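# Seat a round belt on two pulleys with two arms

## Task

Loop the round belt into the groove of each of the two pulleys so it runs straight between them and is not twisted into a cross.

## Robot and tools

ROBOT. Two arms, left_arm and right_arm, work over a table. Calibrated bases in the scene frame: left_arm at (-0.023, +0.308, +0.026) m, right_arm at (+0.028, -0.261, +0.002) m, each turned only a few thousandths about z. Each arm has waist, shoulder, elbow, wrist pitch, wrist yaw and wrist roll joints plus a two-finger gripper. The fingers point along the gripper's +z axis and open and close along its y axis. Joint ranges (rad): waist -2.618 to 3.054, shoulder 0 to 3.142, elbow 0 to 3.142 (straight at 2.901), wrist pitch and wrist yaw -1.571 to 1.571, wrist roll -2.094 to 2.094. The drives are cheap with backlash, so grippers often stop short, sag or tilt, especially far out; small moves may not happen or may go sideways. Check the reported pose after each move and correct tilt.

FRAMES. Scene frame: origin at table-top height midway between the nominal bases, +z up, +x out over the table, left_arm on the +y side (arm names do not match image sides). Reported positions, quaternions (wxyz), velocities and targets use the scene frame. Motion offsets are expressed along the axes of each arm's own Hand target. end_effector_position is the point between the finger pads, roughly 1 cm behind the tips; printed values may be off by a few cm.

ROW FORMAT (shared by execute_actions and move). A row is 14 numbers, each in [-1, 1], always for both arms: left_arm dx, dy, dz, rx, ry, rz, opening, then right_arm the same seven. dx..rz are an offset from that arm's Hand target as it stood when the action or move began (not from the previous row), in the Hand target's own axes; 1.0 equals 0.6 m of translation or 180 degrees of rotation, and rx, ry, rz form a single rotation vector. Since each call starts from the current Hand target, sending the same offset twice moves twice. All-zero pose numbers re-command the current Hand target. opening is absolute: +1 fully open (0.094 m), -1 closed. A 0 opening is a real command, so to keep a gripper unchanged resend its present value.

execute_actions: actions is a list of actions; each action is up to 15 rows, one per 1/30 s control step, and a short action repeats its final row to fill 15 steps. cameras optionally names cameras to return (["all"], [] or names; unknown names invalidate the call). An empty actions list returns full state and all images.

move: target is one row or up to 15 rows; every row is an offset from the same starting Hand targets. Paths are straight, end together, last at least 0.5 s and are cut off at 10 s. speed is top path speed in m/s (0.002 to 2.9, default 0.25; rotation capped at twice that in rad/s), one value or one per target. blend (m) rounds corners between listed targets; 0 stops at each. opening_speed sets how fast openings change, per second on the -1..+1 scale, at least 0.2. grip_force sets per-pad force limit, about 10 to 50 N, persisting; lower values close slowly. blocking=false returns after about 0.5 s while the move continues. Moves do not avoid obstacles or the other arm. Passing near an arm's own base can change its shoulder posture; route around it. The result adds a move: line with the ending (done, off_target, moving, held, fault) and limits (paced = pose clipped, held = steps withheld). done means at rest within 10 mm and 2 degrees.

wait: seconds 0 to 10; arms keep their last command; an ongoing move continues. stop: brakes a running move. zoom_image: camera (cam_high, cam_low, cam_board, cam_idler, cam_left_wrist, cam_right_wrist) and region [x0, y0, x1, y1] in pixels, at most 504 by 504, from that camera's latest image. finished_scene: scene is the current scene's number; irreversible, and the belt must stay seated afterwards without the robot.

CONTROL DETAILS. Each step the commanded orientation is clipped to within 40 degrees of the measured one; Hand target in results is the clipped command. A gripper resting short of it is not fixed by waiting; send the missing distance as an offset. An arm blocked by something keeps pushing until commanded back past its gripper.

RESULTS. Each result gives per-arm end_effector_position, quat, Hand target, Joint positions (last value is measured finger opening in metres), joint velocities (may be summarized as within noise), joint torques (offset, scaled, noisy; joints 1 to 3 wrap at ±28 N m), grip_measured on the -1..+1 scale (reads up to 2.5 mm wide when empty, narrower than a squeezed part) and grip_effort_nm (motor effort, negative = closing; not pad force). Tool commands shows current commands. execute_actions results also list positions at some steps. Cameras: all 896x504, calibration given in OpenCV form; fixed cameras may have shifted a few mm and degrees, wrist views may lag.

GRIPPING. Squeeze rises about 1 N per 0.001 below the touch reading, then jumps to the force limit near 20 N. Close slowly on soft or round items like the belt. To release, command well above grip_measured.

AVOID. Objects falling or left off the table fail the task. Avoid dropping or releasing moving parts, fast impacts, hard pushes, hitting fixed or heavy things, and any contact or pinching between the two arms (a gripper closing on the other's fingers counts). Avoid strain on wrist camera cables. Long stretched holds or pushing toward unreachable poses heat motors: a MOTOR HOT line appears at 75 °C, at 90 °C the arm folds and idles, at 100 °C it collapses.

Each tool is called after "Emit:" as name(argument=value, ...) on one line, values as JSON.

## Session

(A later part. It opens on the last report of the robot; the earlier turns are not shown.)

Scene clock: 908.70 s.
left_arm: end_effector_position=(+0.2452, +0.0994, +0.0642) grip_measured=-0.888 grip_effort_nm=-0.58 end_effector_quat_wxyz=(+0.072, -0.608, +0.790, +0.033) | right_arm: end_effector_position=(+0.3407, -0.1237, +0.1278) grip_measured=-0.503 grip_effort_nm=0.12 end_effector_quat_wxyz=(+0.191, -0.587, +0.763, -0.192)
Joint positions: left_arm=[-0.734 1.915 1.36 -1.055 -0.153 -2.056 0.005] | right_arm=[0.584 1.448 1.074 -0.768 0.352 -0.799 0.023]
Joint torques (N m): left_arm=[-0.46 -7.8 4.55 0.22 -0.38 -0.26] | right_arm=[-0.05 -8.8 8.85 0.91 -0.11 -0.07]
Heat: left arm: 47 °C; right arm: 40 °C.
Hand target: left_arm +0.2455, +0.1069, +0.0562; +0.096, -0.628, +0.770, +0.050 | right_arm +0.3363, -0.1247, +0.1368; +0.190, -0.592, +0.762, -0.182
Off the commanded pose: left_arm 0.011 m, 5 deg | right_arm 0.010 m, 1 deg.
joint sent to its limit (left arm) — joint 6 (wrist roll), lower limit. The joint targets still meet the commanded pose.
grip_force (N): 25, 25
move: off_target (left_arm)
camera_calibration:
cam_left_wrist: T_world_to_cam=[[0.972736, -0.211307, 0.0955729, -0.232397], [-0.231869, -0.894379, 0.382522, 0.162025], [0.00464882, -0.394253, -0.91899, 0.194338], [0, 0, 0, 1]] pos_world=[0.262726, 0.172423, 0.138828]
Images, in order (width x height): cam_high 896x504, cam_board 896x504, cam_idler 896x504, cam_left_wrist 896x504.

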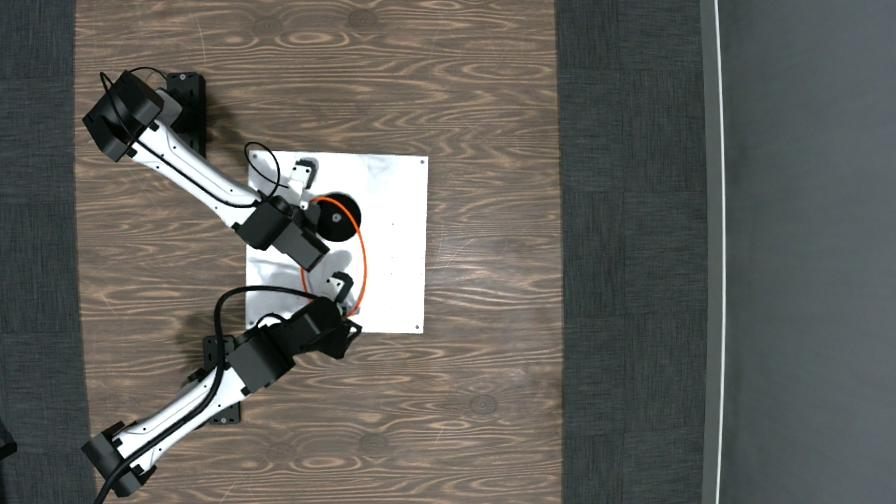

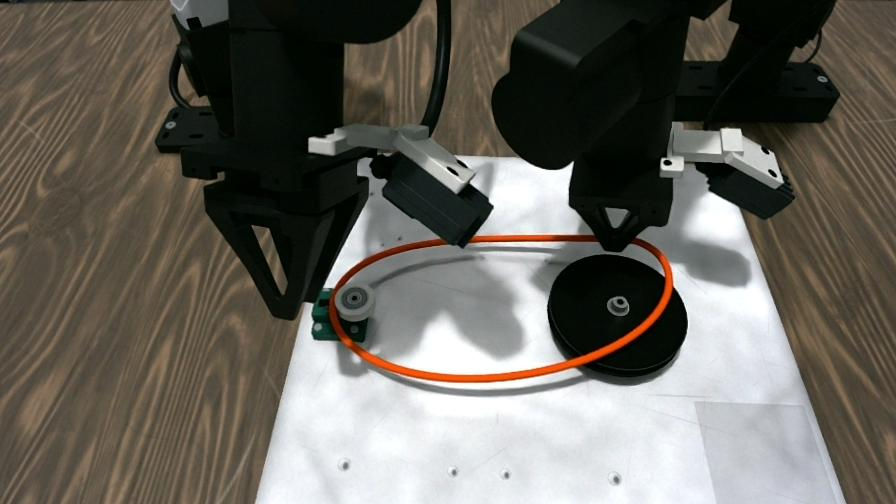

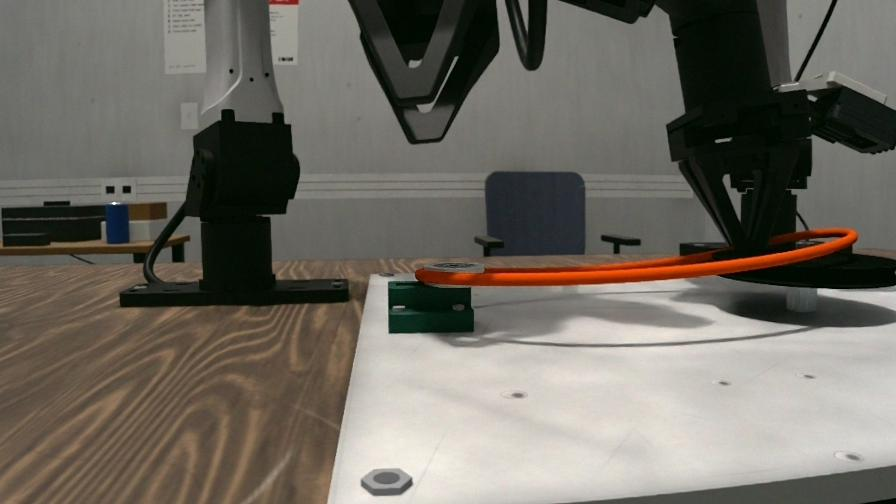

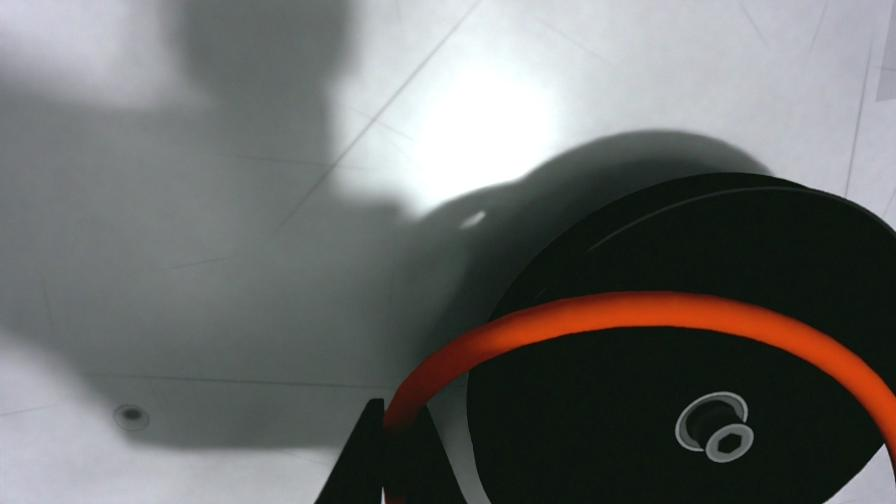

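Emit:
move(target=[[-0.0423,0.0033,-0.0573,0.1032,0.0359,0.0699,-0.95,0,0,0,0,0,0,-0.5],[-0.0955,-0.0132,-0.0452,0.2064,0.0718,0.1398,-0.95,0,0,0,0,0,0,-0.5]], speed=0.08, cameras=["cam_board","cam_idler","cam_left_wrist","cam_high"])

Emit:
zoom_image(camera="cam_idler", region=[600, 150, 896, 320])

Emit:
zoom_image(camera="cam_idler", region=[340, 200, 560, 340])

Scene clock: 1002.50 s.
left_arm: end_effector_position=(+0.2576, +0.1437, +0.0931) grip_measured=-0.888 grip_effort_nm=-0.58 end_effector_quat_wxyz=(+0.170, -0.380, +0.875, -0.249) | right_arm: end_effector_position=(+0.3407, -0.1237, +0.1278) grip_measured=-0.503 grip_effort_nm=0.12 end_effector_quat_wxyz=(+0.191, -0.587, +0.763, -0.192)
Joint positions: left_arm=[-0.511 1.306 0.666 -0.319 0.026 -1.344 0.005] | right_arm=[0.584 1.448 1.074 -0.768 0.352 -0.799 0.023]
Joint torques (N m): left_arm=[0.88 -6.53 5.08 1.56 -0.22 0.22] | right_arm=[-0.05 -8.8 8.85 0.9 -0.11 -0.07]
Heat: left arm: 46 °C; right arm: 42 °C.
Hand target: left_arm +0.2620, +0.1548, +0.0951; +0.191, -0.387, +0.868, -0.245 | right_arm +0.3363, -0.1247, +0.1368; +0.190, -0.592, +0.762, -0.182
Off the commanded pose: left_arm 0.012 m, 3 deg | right_arm 0.010 m, 1 deg.
grip_force (N): 25, 25
move: off_target (left_arm)
camera_calibration:
cam_left_wrist: T_world_to_cam=[[0.589102, -0.529154, 0.610701, -0.141335], [-0.799275, -0.49271, 0.344088, 0.285408], [0.118823, -0.690821, -0.713196, 0.232325], [0, 0, 0, 1]] pos_world=[0.283775, 0.22633, 0.153801]
Images, in order (width x height): cam_high 896x504, cam_board 896x504, cam_idler 896x504, cam_left_wrist 896x504.

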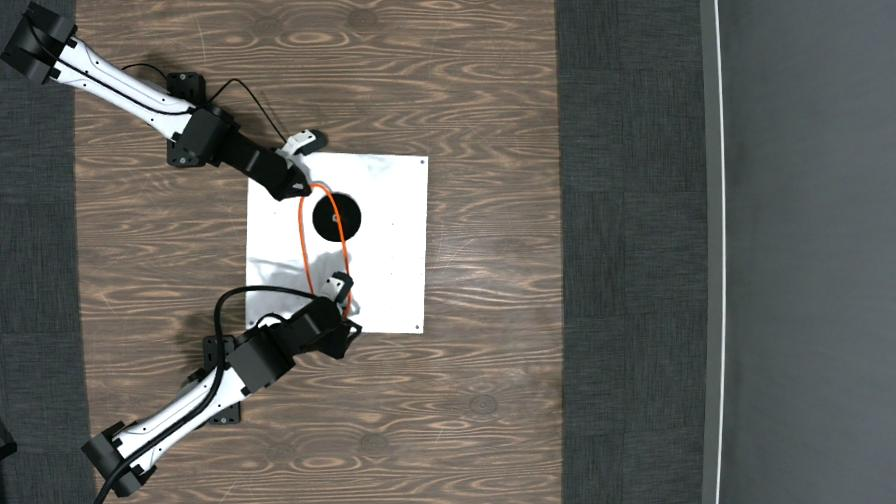

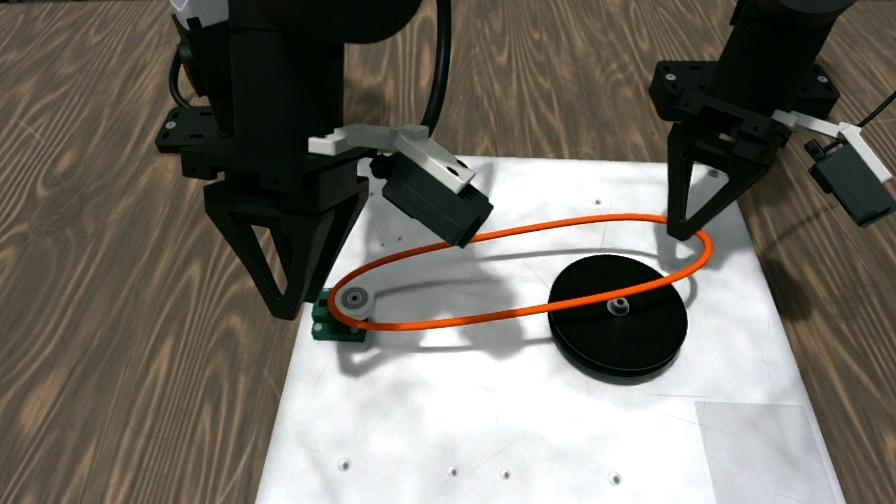

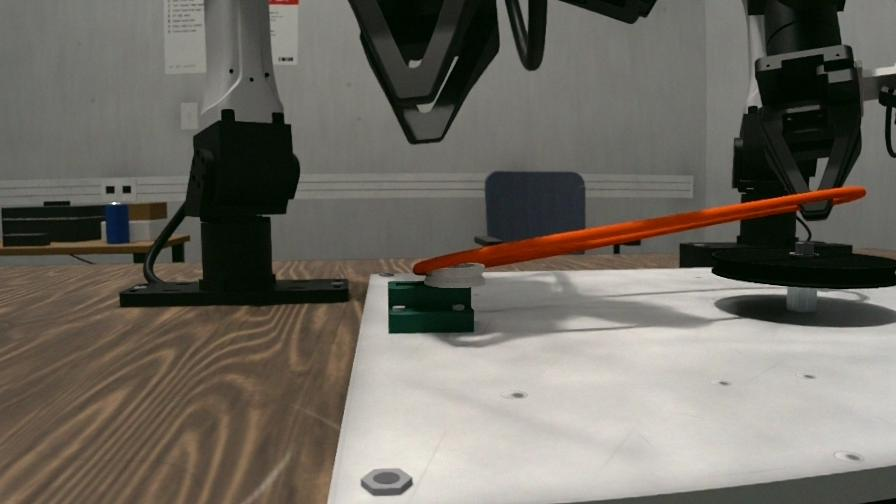

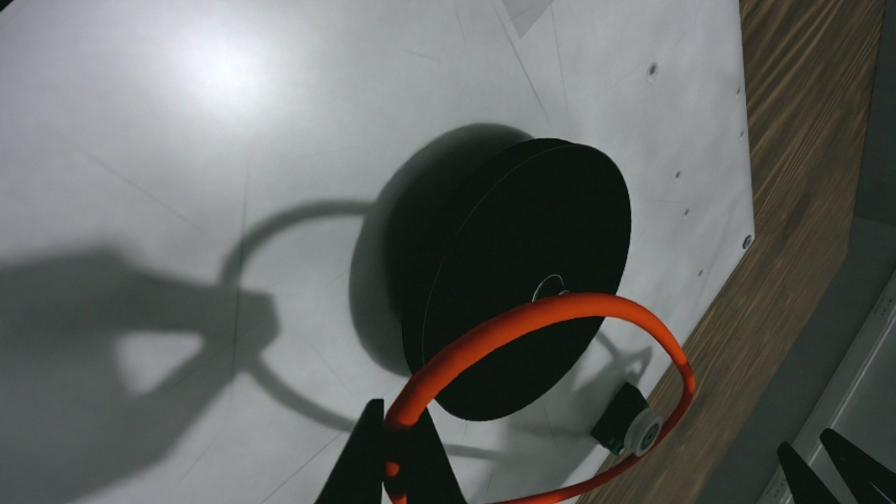

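Scaled by 1.703 from the camera's 896x504 image, which has a finer 1280x720 frame.

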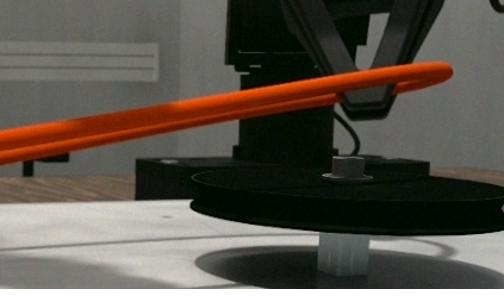

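Scaled by 2.291 from the camera's 896x504 image, which has a finer 1280x720 frame.

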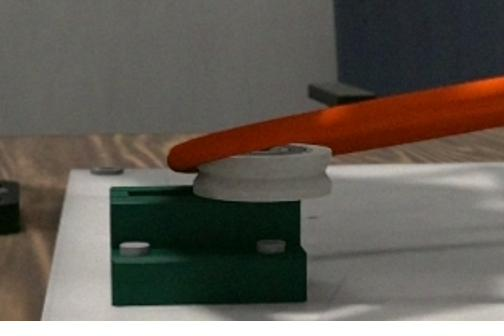

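Emit:
move(target=[[0.0088,0.0353,0.0497,0,0,0,-0.95,0,0,0,0,0,0,-0.5]], speed=0.06, cameras=["cam_board","cam_idler","cam_left_wrist","cam_high"])

Emit:
zoom_image(camera="cam_idler", region=[600, 150, 896, 320])

Emit:
zoom_image(camera="cam_idler", region=[340, 200, 560, 340])

Scene clock: 1021.40 s.
left_arm: end_effector_position=(+0.2591, +0.1428, +0.0667) grip_measured=-0.888 grip_effort_nm=-0.58 end_effector_quat_wxyz=(+0.180, -0.377, +0.870, -0.261) | right_arm: end_effector_position=(+0.3407, -0.1237, +0.1278) grip_measured=-0.503 grip_effort_nm=0.12 end_effector_quat_wxyz=(+0.191, -0.587, +0.763, -0.192)
Joint positions: left_arm=[-0.511 1.356 0.562 -0.131 0.026 -1.344 0.005] | right_arm=[0.584 1.448 1.074 -0.768 0.352 -0.799 0.023]
Joint torques (N m): left_arm=[1.16 -3.49 4.68 1.67 -0.17 0.19] | right_arm=[-0.05 -8.79 8.85 0.91 -0.11 -0.07]
Heat: left arm: 43 °C; right arm: 43 °C.
Hand target: left_arm +0.2620, +0.1548, +0.0582; +0.191, -0.387, +0.868, -0.245 | right_arm +0.3363, -0.1247, +0.1368; +0.190, -0.592, +0.762, -0.182
Off the commanded pose: left_arm 0.015 m, 3 deg | right_arm 0.010 m, 1 deg.
grip_force (N): 25, 25
move: off_target (left_arm)
camera_calibration:
cam_left_wrist: T_world_to_cam=[[0.571001, -0.518882, 0.636175, -0.125008], [-0.809032, -0.487221, 0.328759, 0.298042], [0.13937, -0.702408, -0.697996, 0.208093], [0, 0, 0, 1]] pos_world=[0.283504, 0.226514, 0.126791]
Images, in order (width x height): cam_high 896x504, cam_board 896x504, cam_idler 896x504, cam_left_wrist 896x504.

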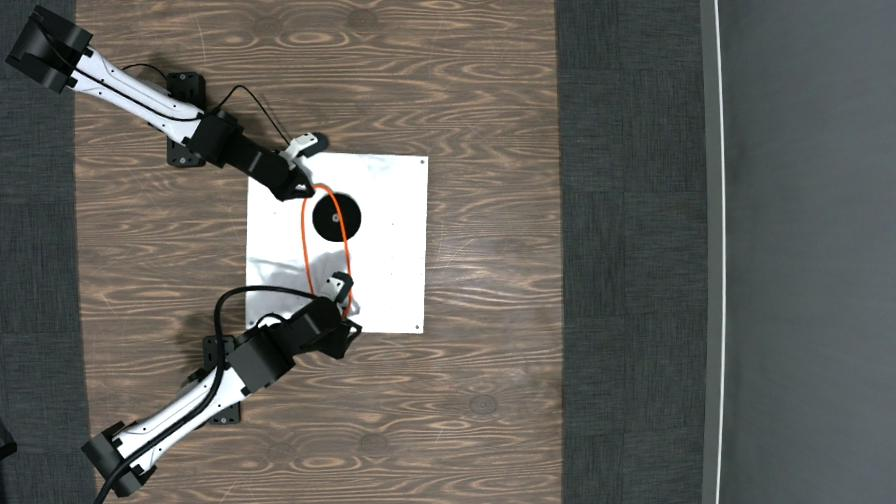

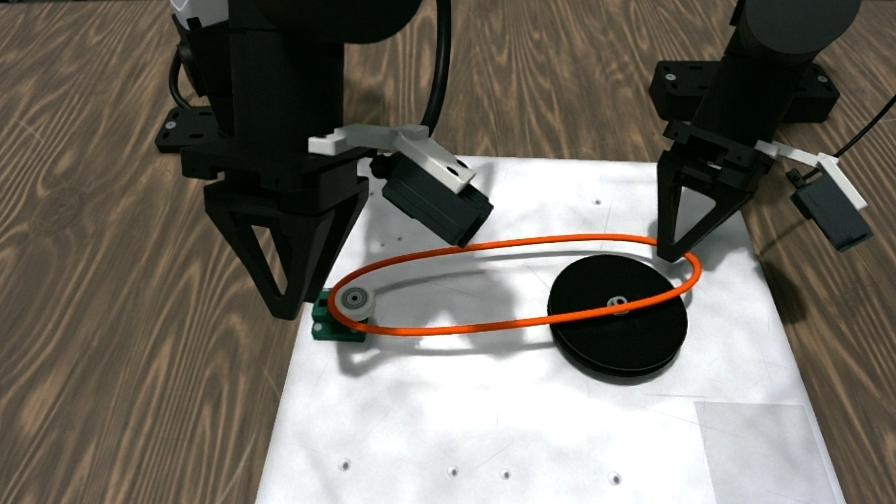

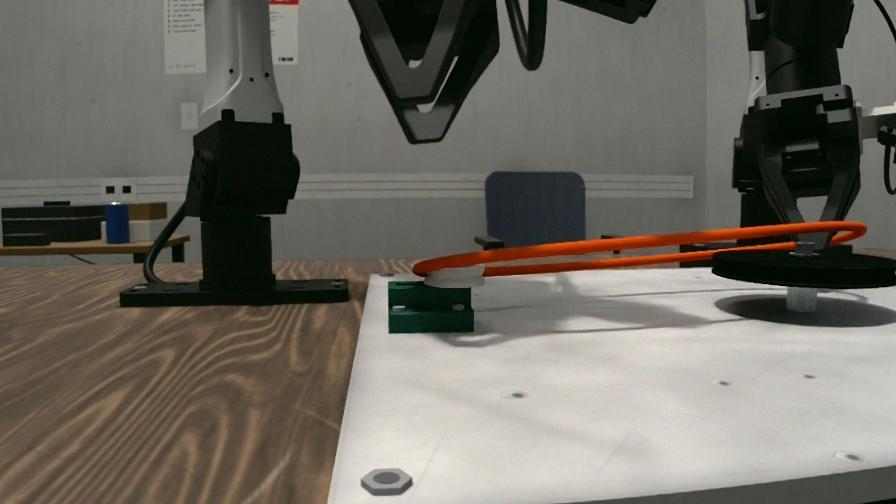

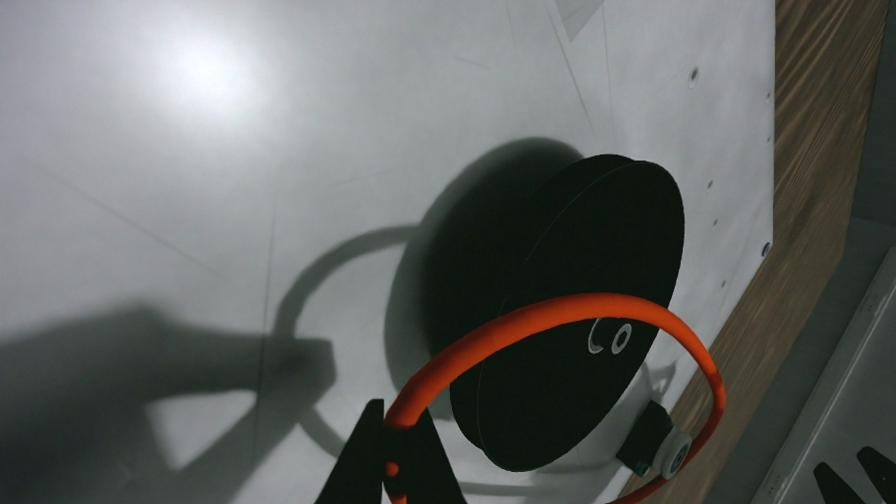

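Scaled by 1.703 from the camera's 896x504 image, which has a finer 1280x720 frame.

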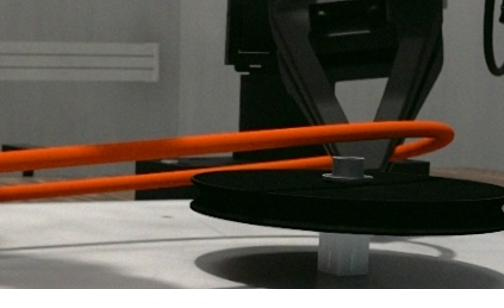

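Scaled by 2.291 from the camera's 896x504 image, which has a finer 1280x720 frame.

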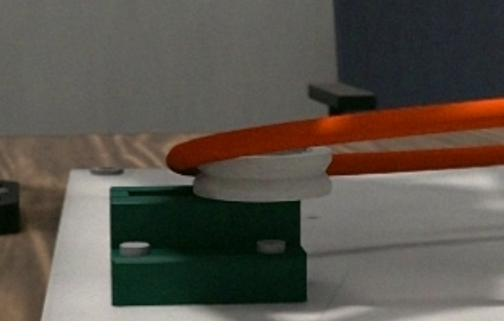

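Emit:
move(target=[[0,0,0,0,0.1,0,-0.95,-0.227,-0.0428,0.0385,-0.0668,0.1968,0.6784,-0.3]], speed=0.2, cameras=["all"])

Emit:
zoom_image(camera="cam_idler", region=[340, 200, 560, 340])

Scene clock: 1052.57 s.
left_arm: end_effector_position=(+0.2618, +0.1443, +0.0639) grip_measured=-0.888 grip_effort_nm=-0.57 end_effector_quat_wxyz=(+0.058, -0.333, +0.882, -0.328) | right_arm: end_effector_position=(+0.4004, +0.0008, +0.1438) grip_measured=-0.303 grip_effort_nm=0.12 end_effector_quat_wxyz=(+0.032, +0.407, +0.912, +0.031)
Joint positions: left_arm=[-0.291 1.463 0.637 -0.207 0.436 -1.141 0.005] | right_arm=[0.615 2.288 2.357 -1.553 0.023 1.461 0.033]
Joint torques (N m): left_arm=[1.2 -4.07 8.02 0.66 0.12 0.24] | right_arm=[-0.18 -11.37 8.44 0.26 -0.14 0.24]
Heat: left arm: 39 °C; right arm: 43 °C.
Hand target: left_arm +0.2620, +0.1547, +0.0582; +0.053, -0.344, +0.887, -0.303 | right_arm +0.4002, +0.0004, +0.1398; +0.000, +0.422, +0.907, +0.000
Off the commanded pose: left_arm 0.012 m, 3 deg | right_arm 0.004 m, 5 deg.
joint sent to its limit (right arm) — joint 4 (wrist pitch), lower limit. The joint targets are off in orientation, not in position.
grip_force (N): 25, 25
move: off_target (left_arm, right_arm)
camera_calibration:
cam_left_wrist: T_world_to_cam=[[0.573908, -0.499136, 0.649225, -0.12857], [-0.814522, -0.265868, 0.515624, 0.259484], [-0.0847585, -0.824729, -0.559141, 0.274219], [0, 0, 0, 1]] pos_world=[0.308385, 0.230971, 0.103001]
cam_right_wrist: T_world_to_cam=[[-0.712467, -0.700919, -0.0332043, 0.281838], [-0.613721, 0.599494, 0.513763, 0.206801], [-0.340201, 0.386418, -0.857289, 0.364453], [0, 0, 0, 1]] pos_world=[0.451706, -0.0672614, 0.215553]

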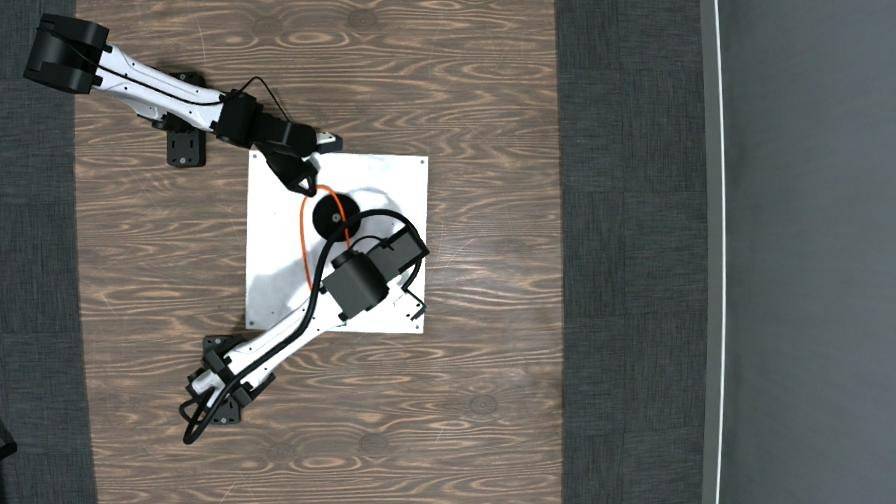

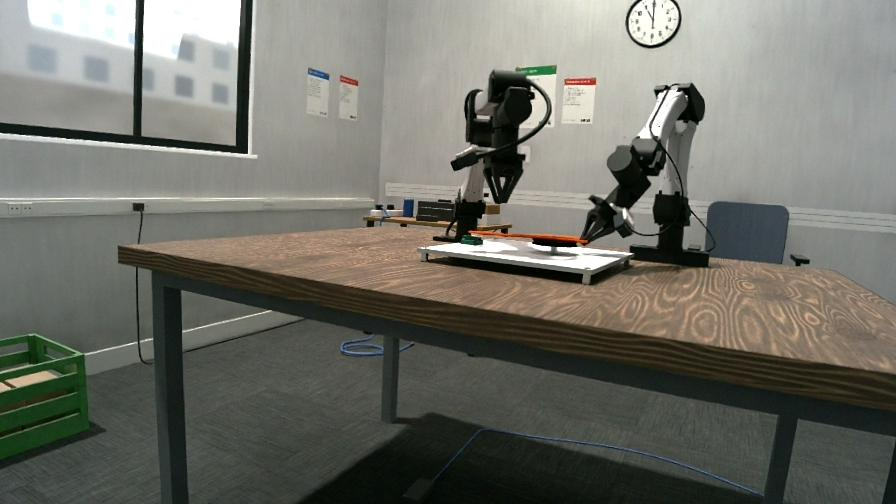

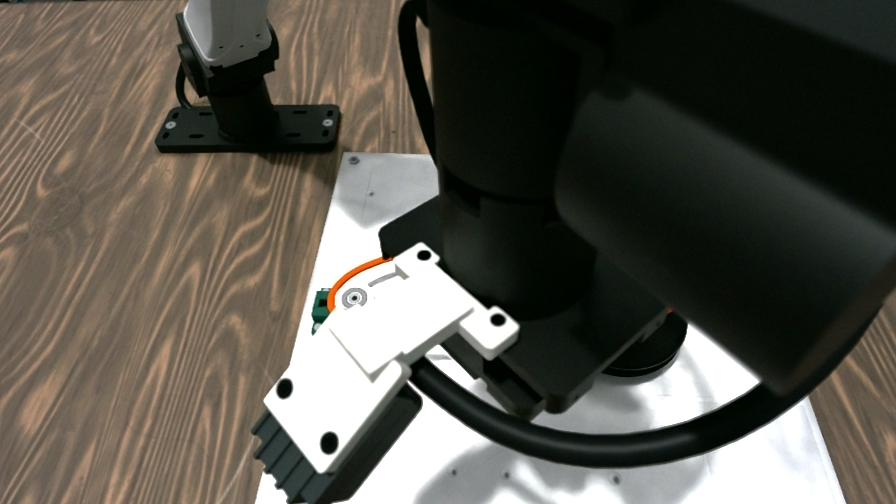

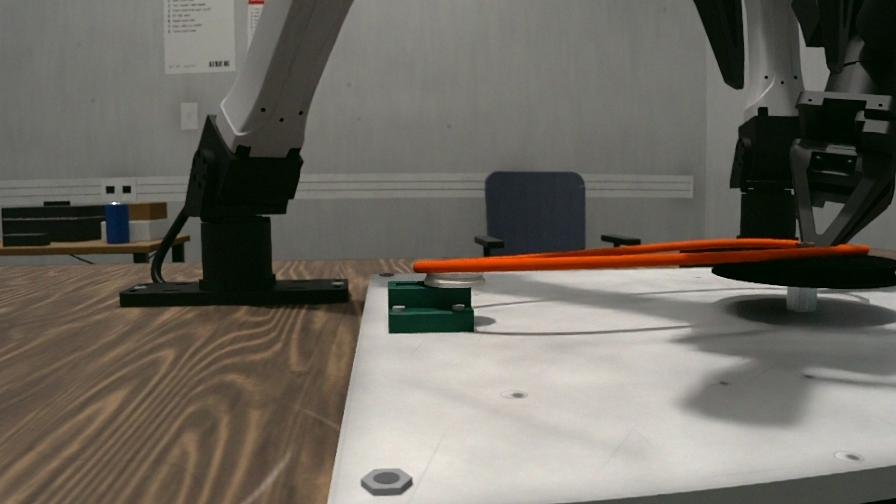

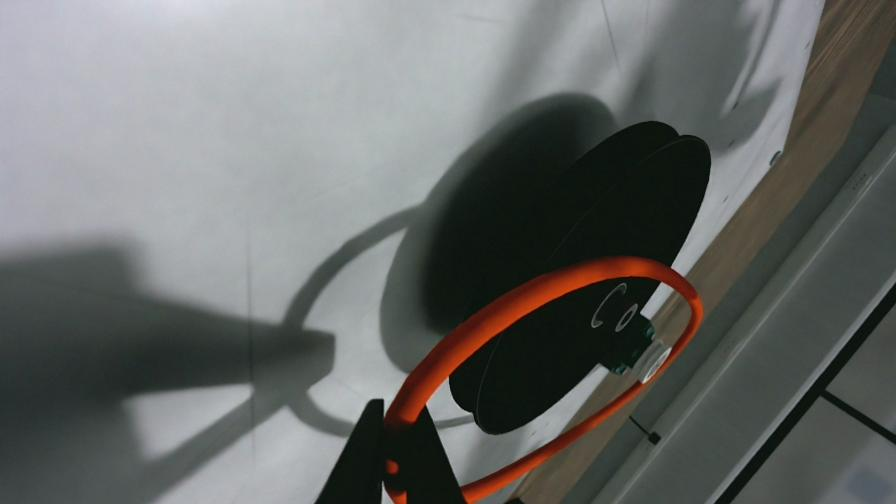

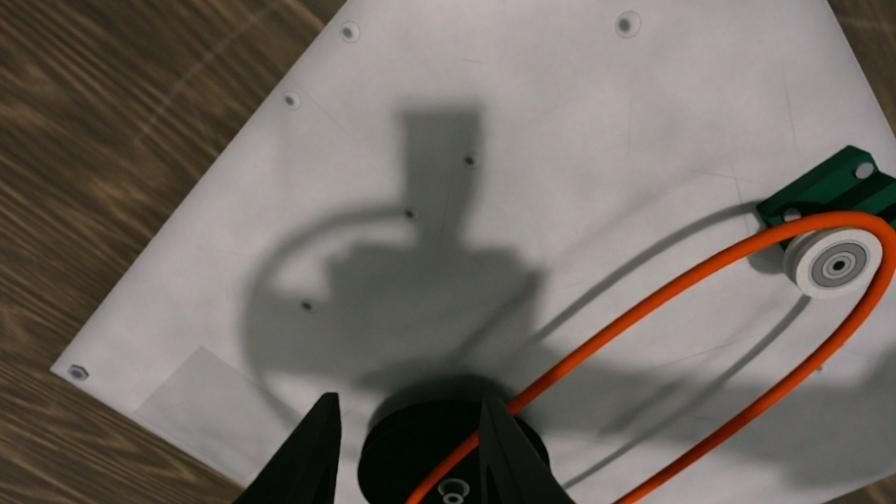

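Scaled by 2.291 from the camera's 896x504 image, which has a finer 1280x720 frame.

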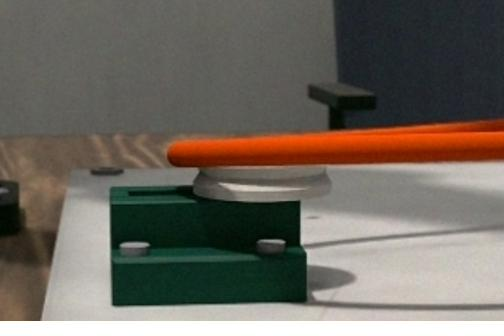

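Emit:
move(target=[[0,0,0,0,0,0,-0.95,0.123,-0.0817,0.05,0,0,-0.7778,-0.3]], speed=0.2, cameras=["cam_high","cam_board","cam_idler","cam_right_wrist","cam_left_wrist"])

Scene clock: 1099.87 s.
left_arm: end_effector_position=(+0.2618, +0.1443, +0.0639) grip_measured=-0.888 grip_effort_nm=-0.58 end_effector_quat_wxyz=(+0.058, -0.333, +0.882, -0.328) | right_arm: end_effector_position=(+0.3156, +0.0182, +0.0975) grip_measured=-0.303 grip_effort_nm=0.12 end_effector_quat_wxyz=(+0.030, +0.697, -0.716, +0.008)
Joint positions: left_arm=[-0.291 1.463 0.637 -0.207 0.436 -1.141 0.005] | right_arm=[0.771 2.146 1.939 -1.423 0.016 -0.767 0.033]
Joint torques (N m): left_arm=[1.02 -4.05 7.98 0.73 0.06 0.21] | right_arm=[1.03 -17.16 4.81 0.57 -0.11 -0.14]
Heat: left arm: 37 °C; right arm: 48 °C.
Hand target: left_arm +0.2620, +0.1547, +0.0582; +0.053, -0.344, +0.887, -0.303 | right_arm +0.3151, +0.0252, +0.1097; +0.000, +0.708, -0.707, +0.000
Off the commanded pose: left_arm 0.012 m, 3 deg | right_arm 0.014 m, 4 deg.
grip_force (N): 25, 25
move: off_target (left_arm, right_arm)
camera_calibration:
cam_left_wrist: T_world_to_cam=[[0.573908, -0.499136, 0.649225, -0.12857], [-0.814522, -0.265868, 0.515624, 0.259484], [-0.0847585, -0.824729, -0.559141, 0.274219], [0, 0, 0, 1]] pos_world=[0.308385, 0.230971, 0.103001]
cam_right_wrist: T_world_to_cam=[[0.999625, 0.0220263, 0.0162774, -0.326232], [0.00825788, -0.809058, 0.587671, -0.0097184], [0.0261136, -0.587316, -0.808936, 0.186659], [0, 0, 0, 1]] pos_world=[0.321315, 0.108951, 0.162017]
Images, in order (width x height): cam_high 896x504, cam_board 896x504, cam_idler 896x504, cam_left_wrist 896x504, cam_right_wrist 896x504.

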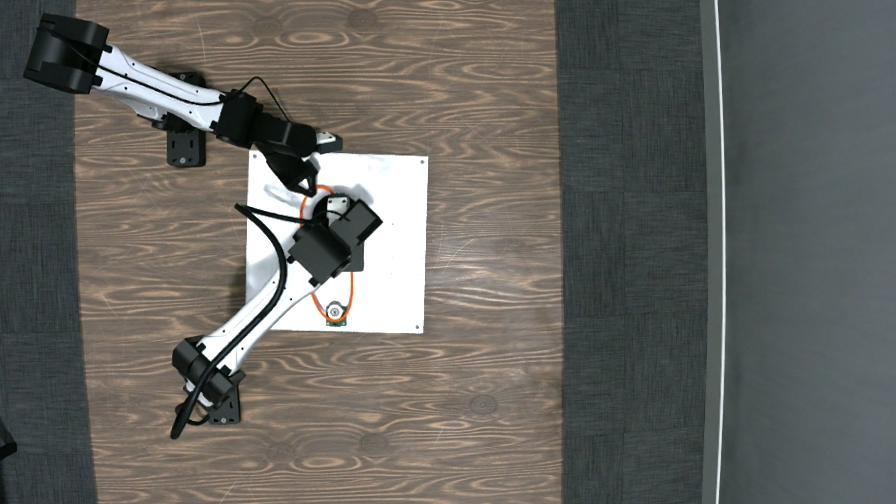

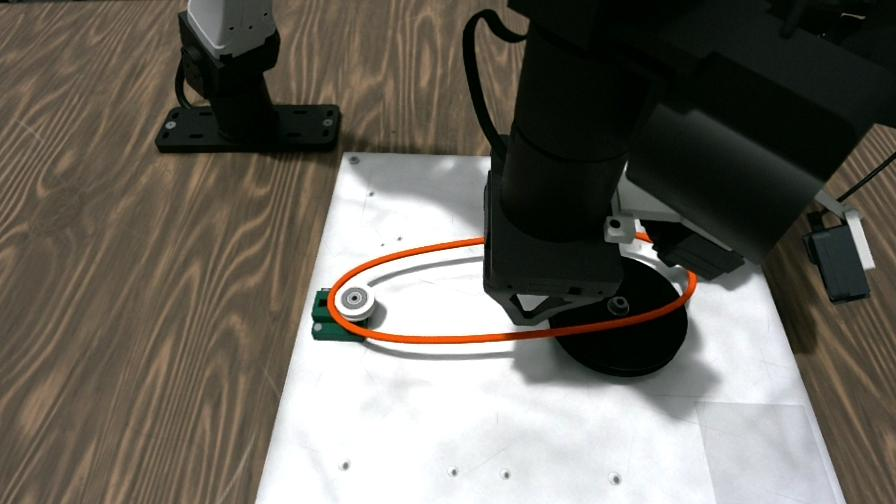

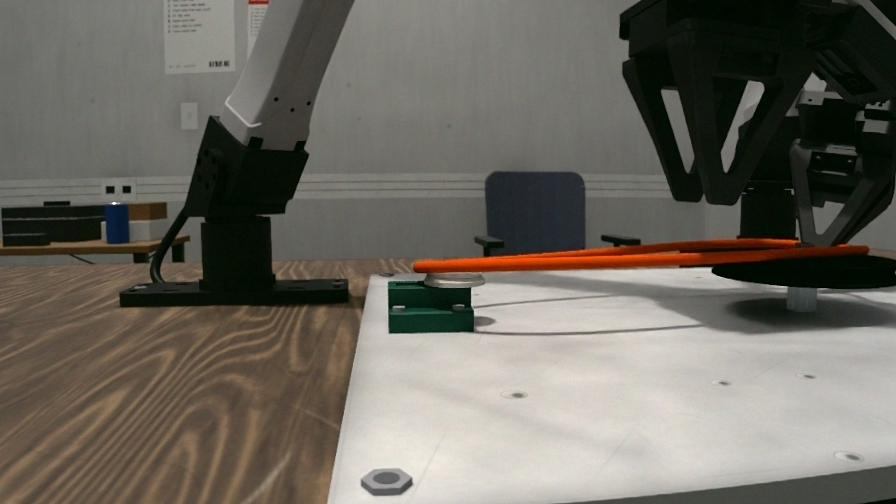

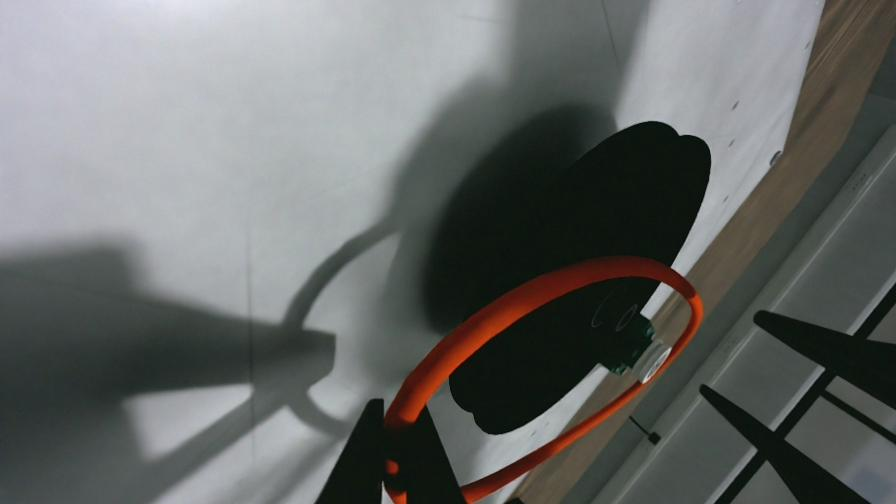

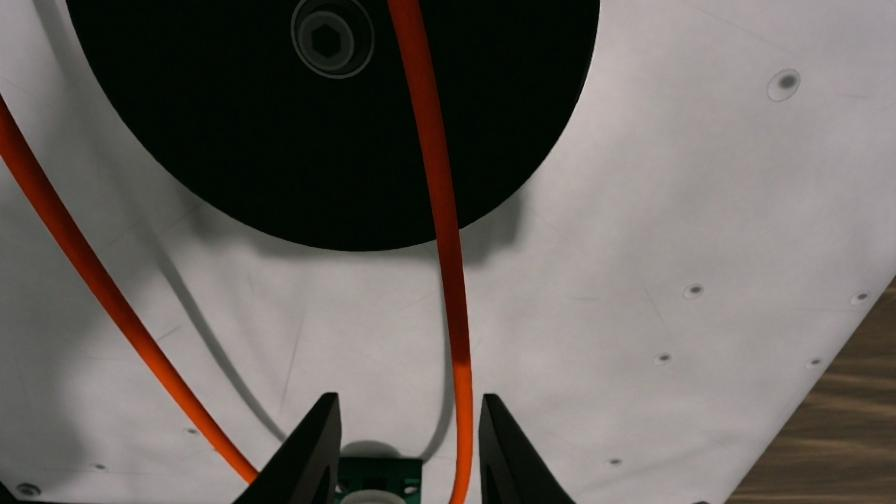

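Emit:
move(target=[[0,0,0,0,0,0,-0.95,0.01,-0.0217,0.0567,0,0,0,-0.3]], speed=0.1, cameras=["cam_idler","cam_right_wrist"])

Scene clock: 1117.17 s.
left_arm: end_effector_position=(+0.2618, +0.1443, +0.0639) grip_measured=-0.888 grip_effort_nm=-0.58 end_effector_quat_wxyz=(+0.058, -0.333, +0.882, -0.328) | right_arm: end_effector_position=(+0.3254, +0.0159, +0.0730) grip_measured=-0.303 grip_effort_nm=0.12 end_effector_quat_wxyz=(+0.017, +0.701, -0.712, +0.007)
Joint positions: left_arm=[-0.291 1.463 0.637 -0.207 0.436 -1.141 0.005] | right_arm=[0.75 2.145 1.841 -1.302 0.016 -0.799 0.033]
Joint torques (N m): left_arm=[0.95 -4.12 8.31 0.69 0.09 0.22] | right_arm=[-0.2 -14.71 4.79 0.65 -0.11 -0.15]
Heat: left arm: 38 °C; right arm: 52 °C.
Hand target: left_arm +0.2620, +0.1547, +0.0582; +0.053, -0.344, +0.887, -0.303 | right_arm +0.3282, +0.0192, +0.0757; +0.000, +0.708, -0.707, +0.000
Off the commanded pose: left_arm 0.012 m, 3 deg | right_arm 0.005 m, 2 deg.
grip_force (N): 25, 25
move: off_target (left_arm)
camera_calibration:
cam_right_wrist: T_world_to_cam=[[0.998915, 0.0327175, 0.0331372, -0.336721], [0.00781912, -0.819339, 0.573256, 0.00401114], [0.0459061, -0.572375, -0.818706, 0.159256], [0, 0, 0, 1]] pos_world=[0.329013, 0.105457, 0.139242]
Images, in order (width x height): cam_idler 896x504, cam_right_wrist 896x504.

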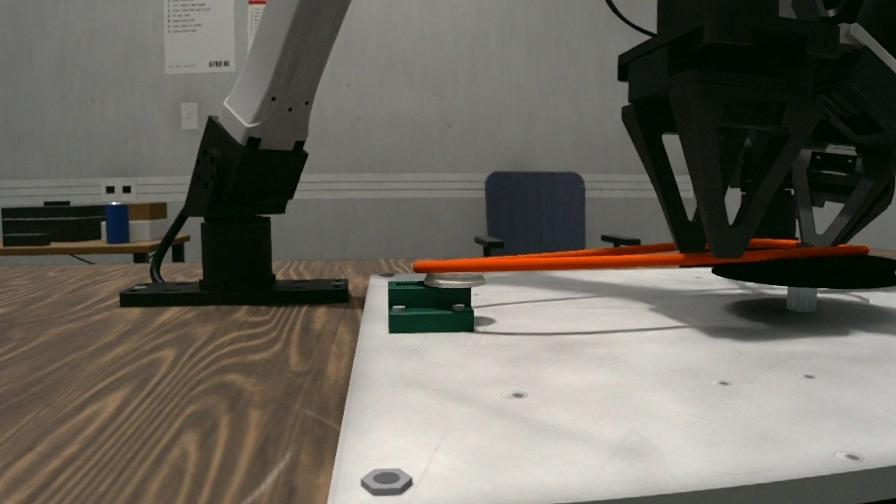

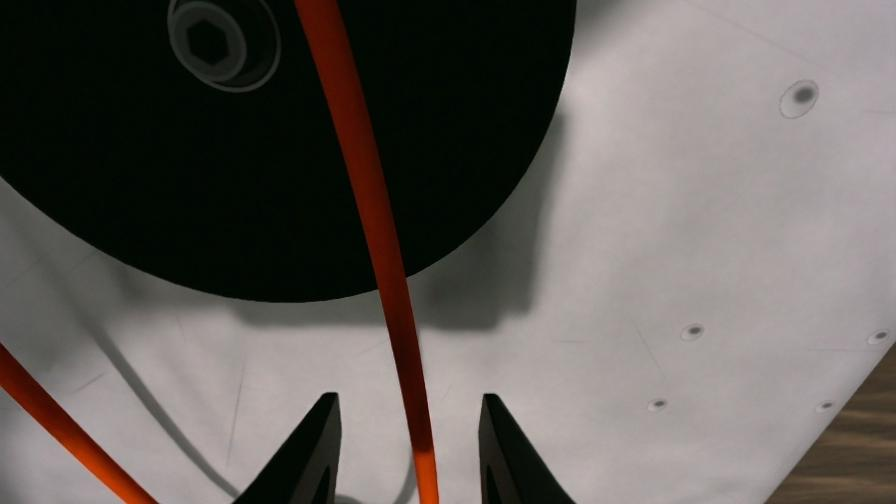

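Emit:
move(target=[[0,0,0,0,0,0,-0.95,0,0,0.018,0,0,0,-0.3],[0,0,0,0,0,0,-0.95,0,0,0.018,0,0,0,-0.95]], speed=0.1, cameras=["cam_idler","cam_right_wrist"])

Scene clock: 1126.37 s.
left_arm: end_effector_position=(+0.2618, +0.1443, +0.0639) grip_measured=-0.888 grip_effort_nm=-0.57 end_effector_quat_wxyz=(+0.059, -0.331, +0.883, -0.328) | right_arm: end_effector_position=(+0.3260, +0.0165, +0.0635) grip_measured=-0.889 grip_effort_nm=-0.60 end_effector_quat_wxyz=(+0.014, +0.703, -0.711, +0.007)
Joint positions: left_arm=[-0.291 1.463 0.637 -0.207 0.436 -1.137 0.005] | right_arm=[0.75 2.145 1.803 -1.257 0.016 -0.802 0.005]
Joint torques (N m): left_arm=[0.96 -4.04 8.06 0.66 0.12 0.21] | right_arm=[0.06 -14.34 4.83 0.63 -0.12 -0.13]
Heat: left arm: 38 °C; right arm: 51 °C.
Hand target: left_arm +0.2620, +0.1547, +0.0582; +0.053, -0.344, +0.887, -0.303 | right_arm +0.3282, +0.0192, +0.0649; +0.000, +0.708, -0.707, +0.000
Off the commanded pose: left_arm 0.012 m, 3 deg | right_arm 0.004 m, 2 deg.
grip_force (N): 25, 25
move: off_target (left_arm)
camera_calibration:
cam_right_wrist: T_world_to_cam=[[0.998639, 0.0356551, 0.0380751, -0.337365], [0.00763305, -0.82195, 0.569508, 0.0103568], [0.0516017, -0.568442, -0.821103, 0.150044], [0, 0, 0, 1]] pos_world=[0.329084, 0.105833, 0.130148]
Images, in order (width x height): cam_idler 896x504, cam_right_wrist 896x504.

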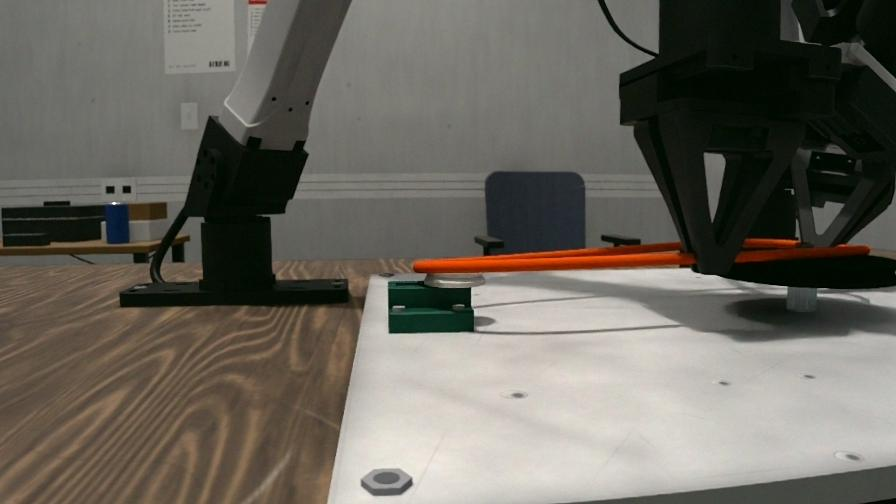

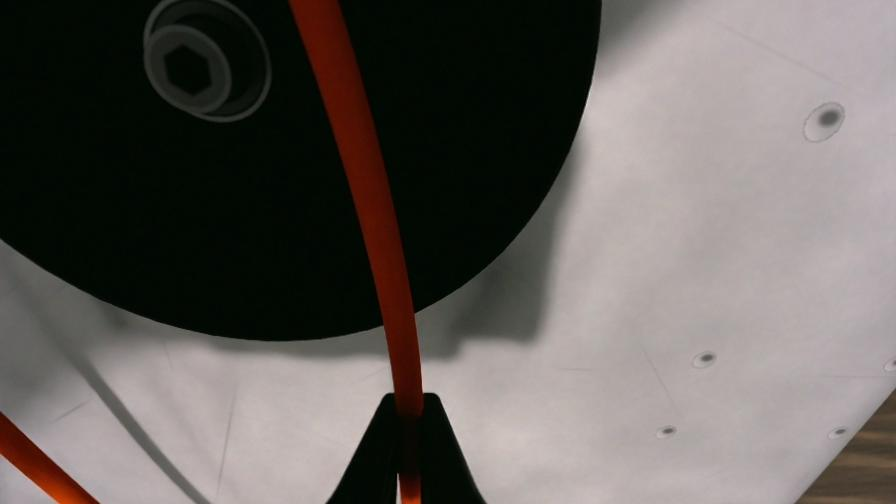

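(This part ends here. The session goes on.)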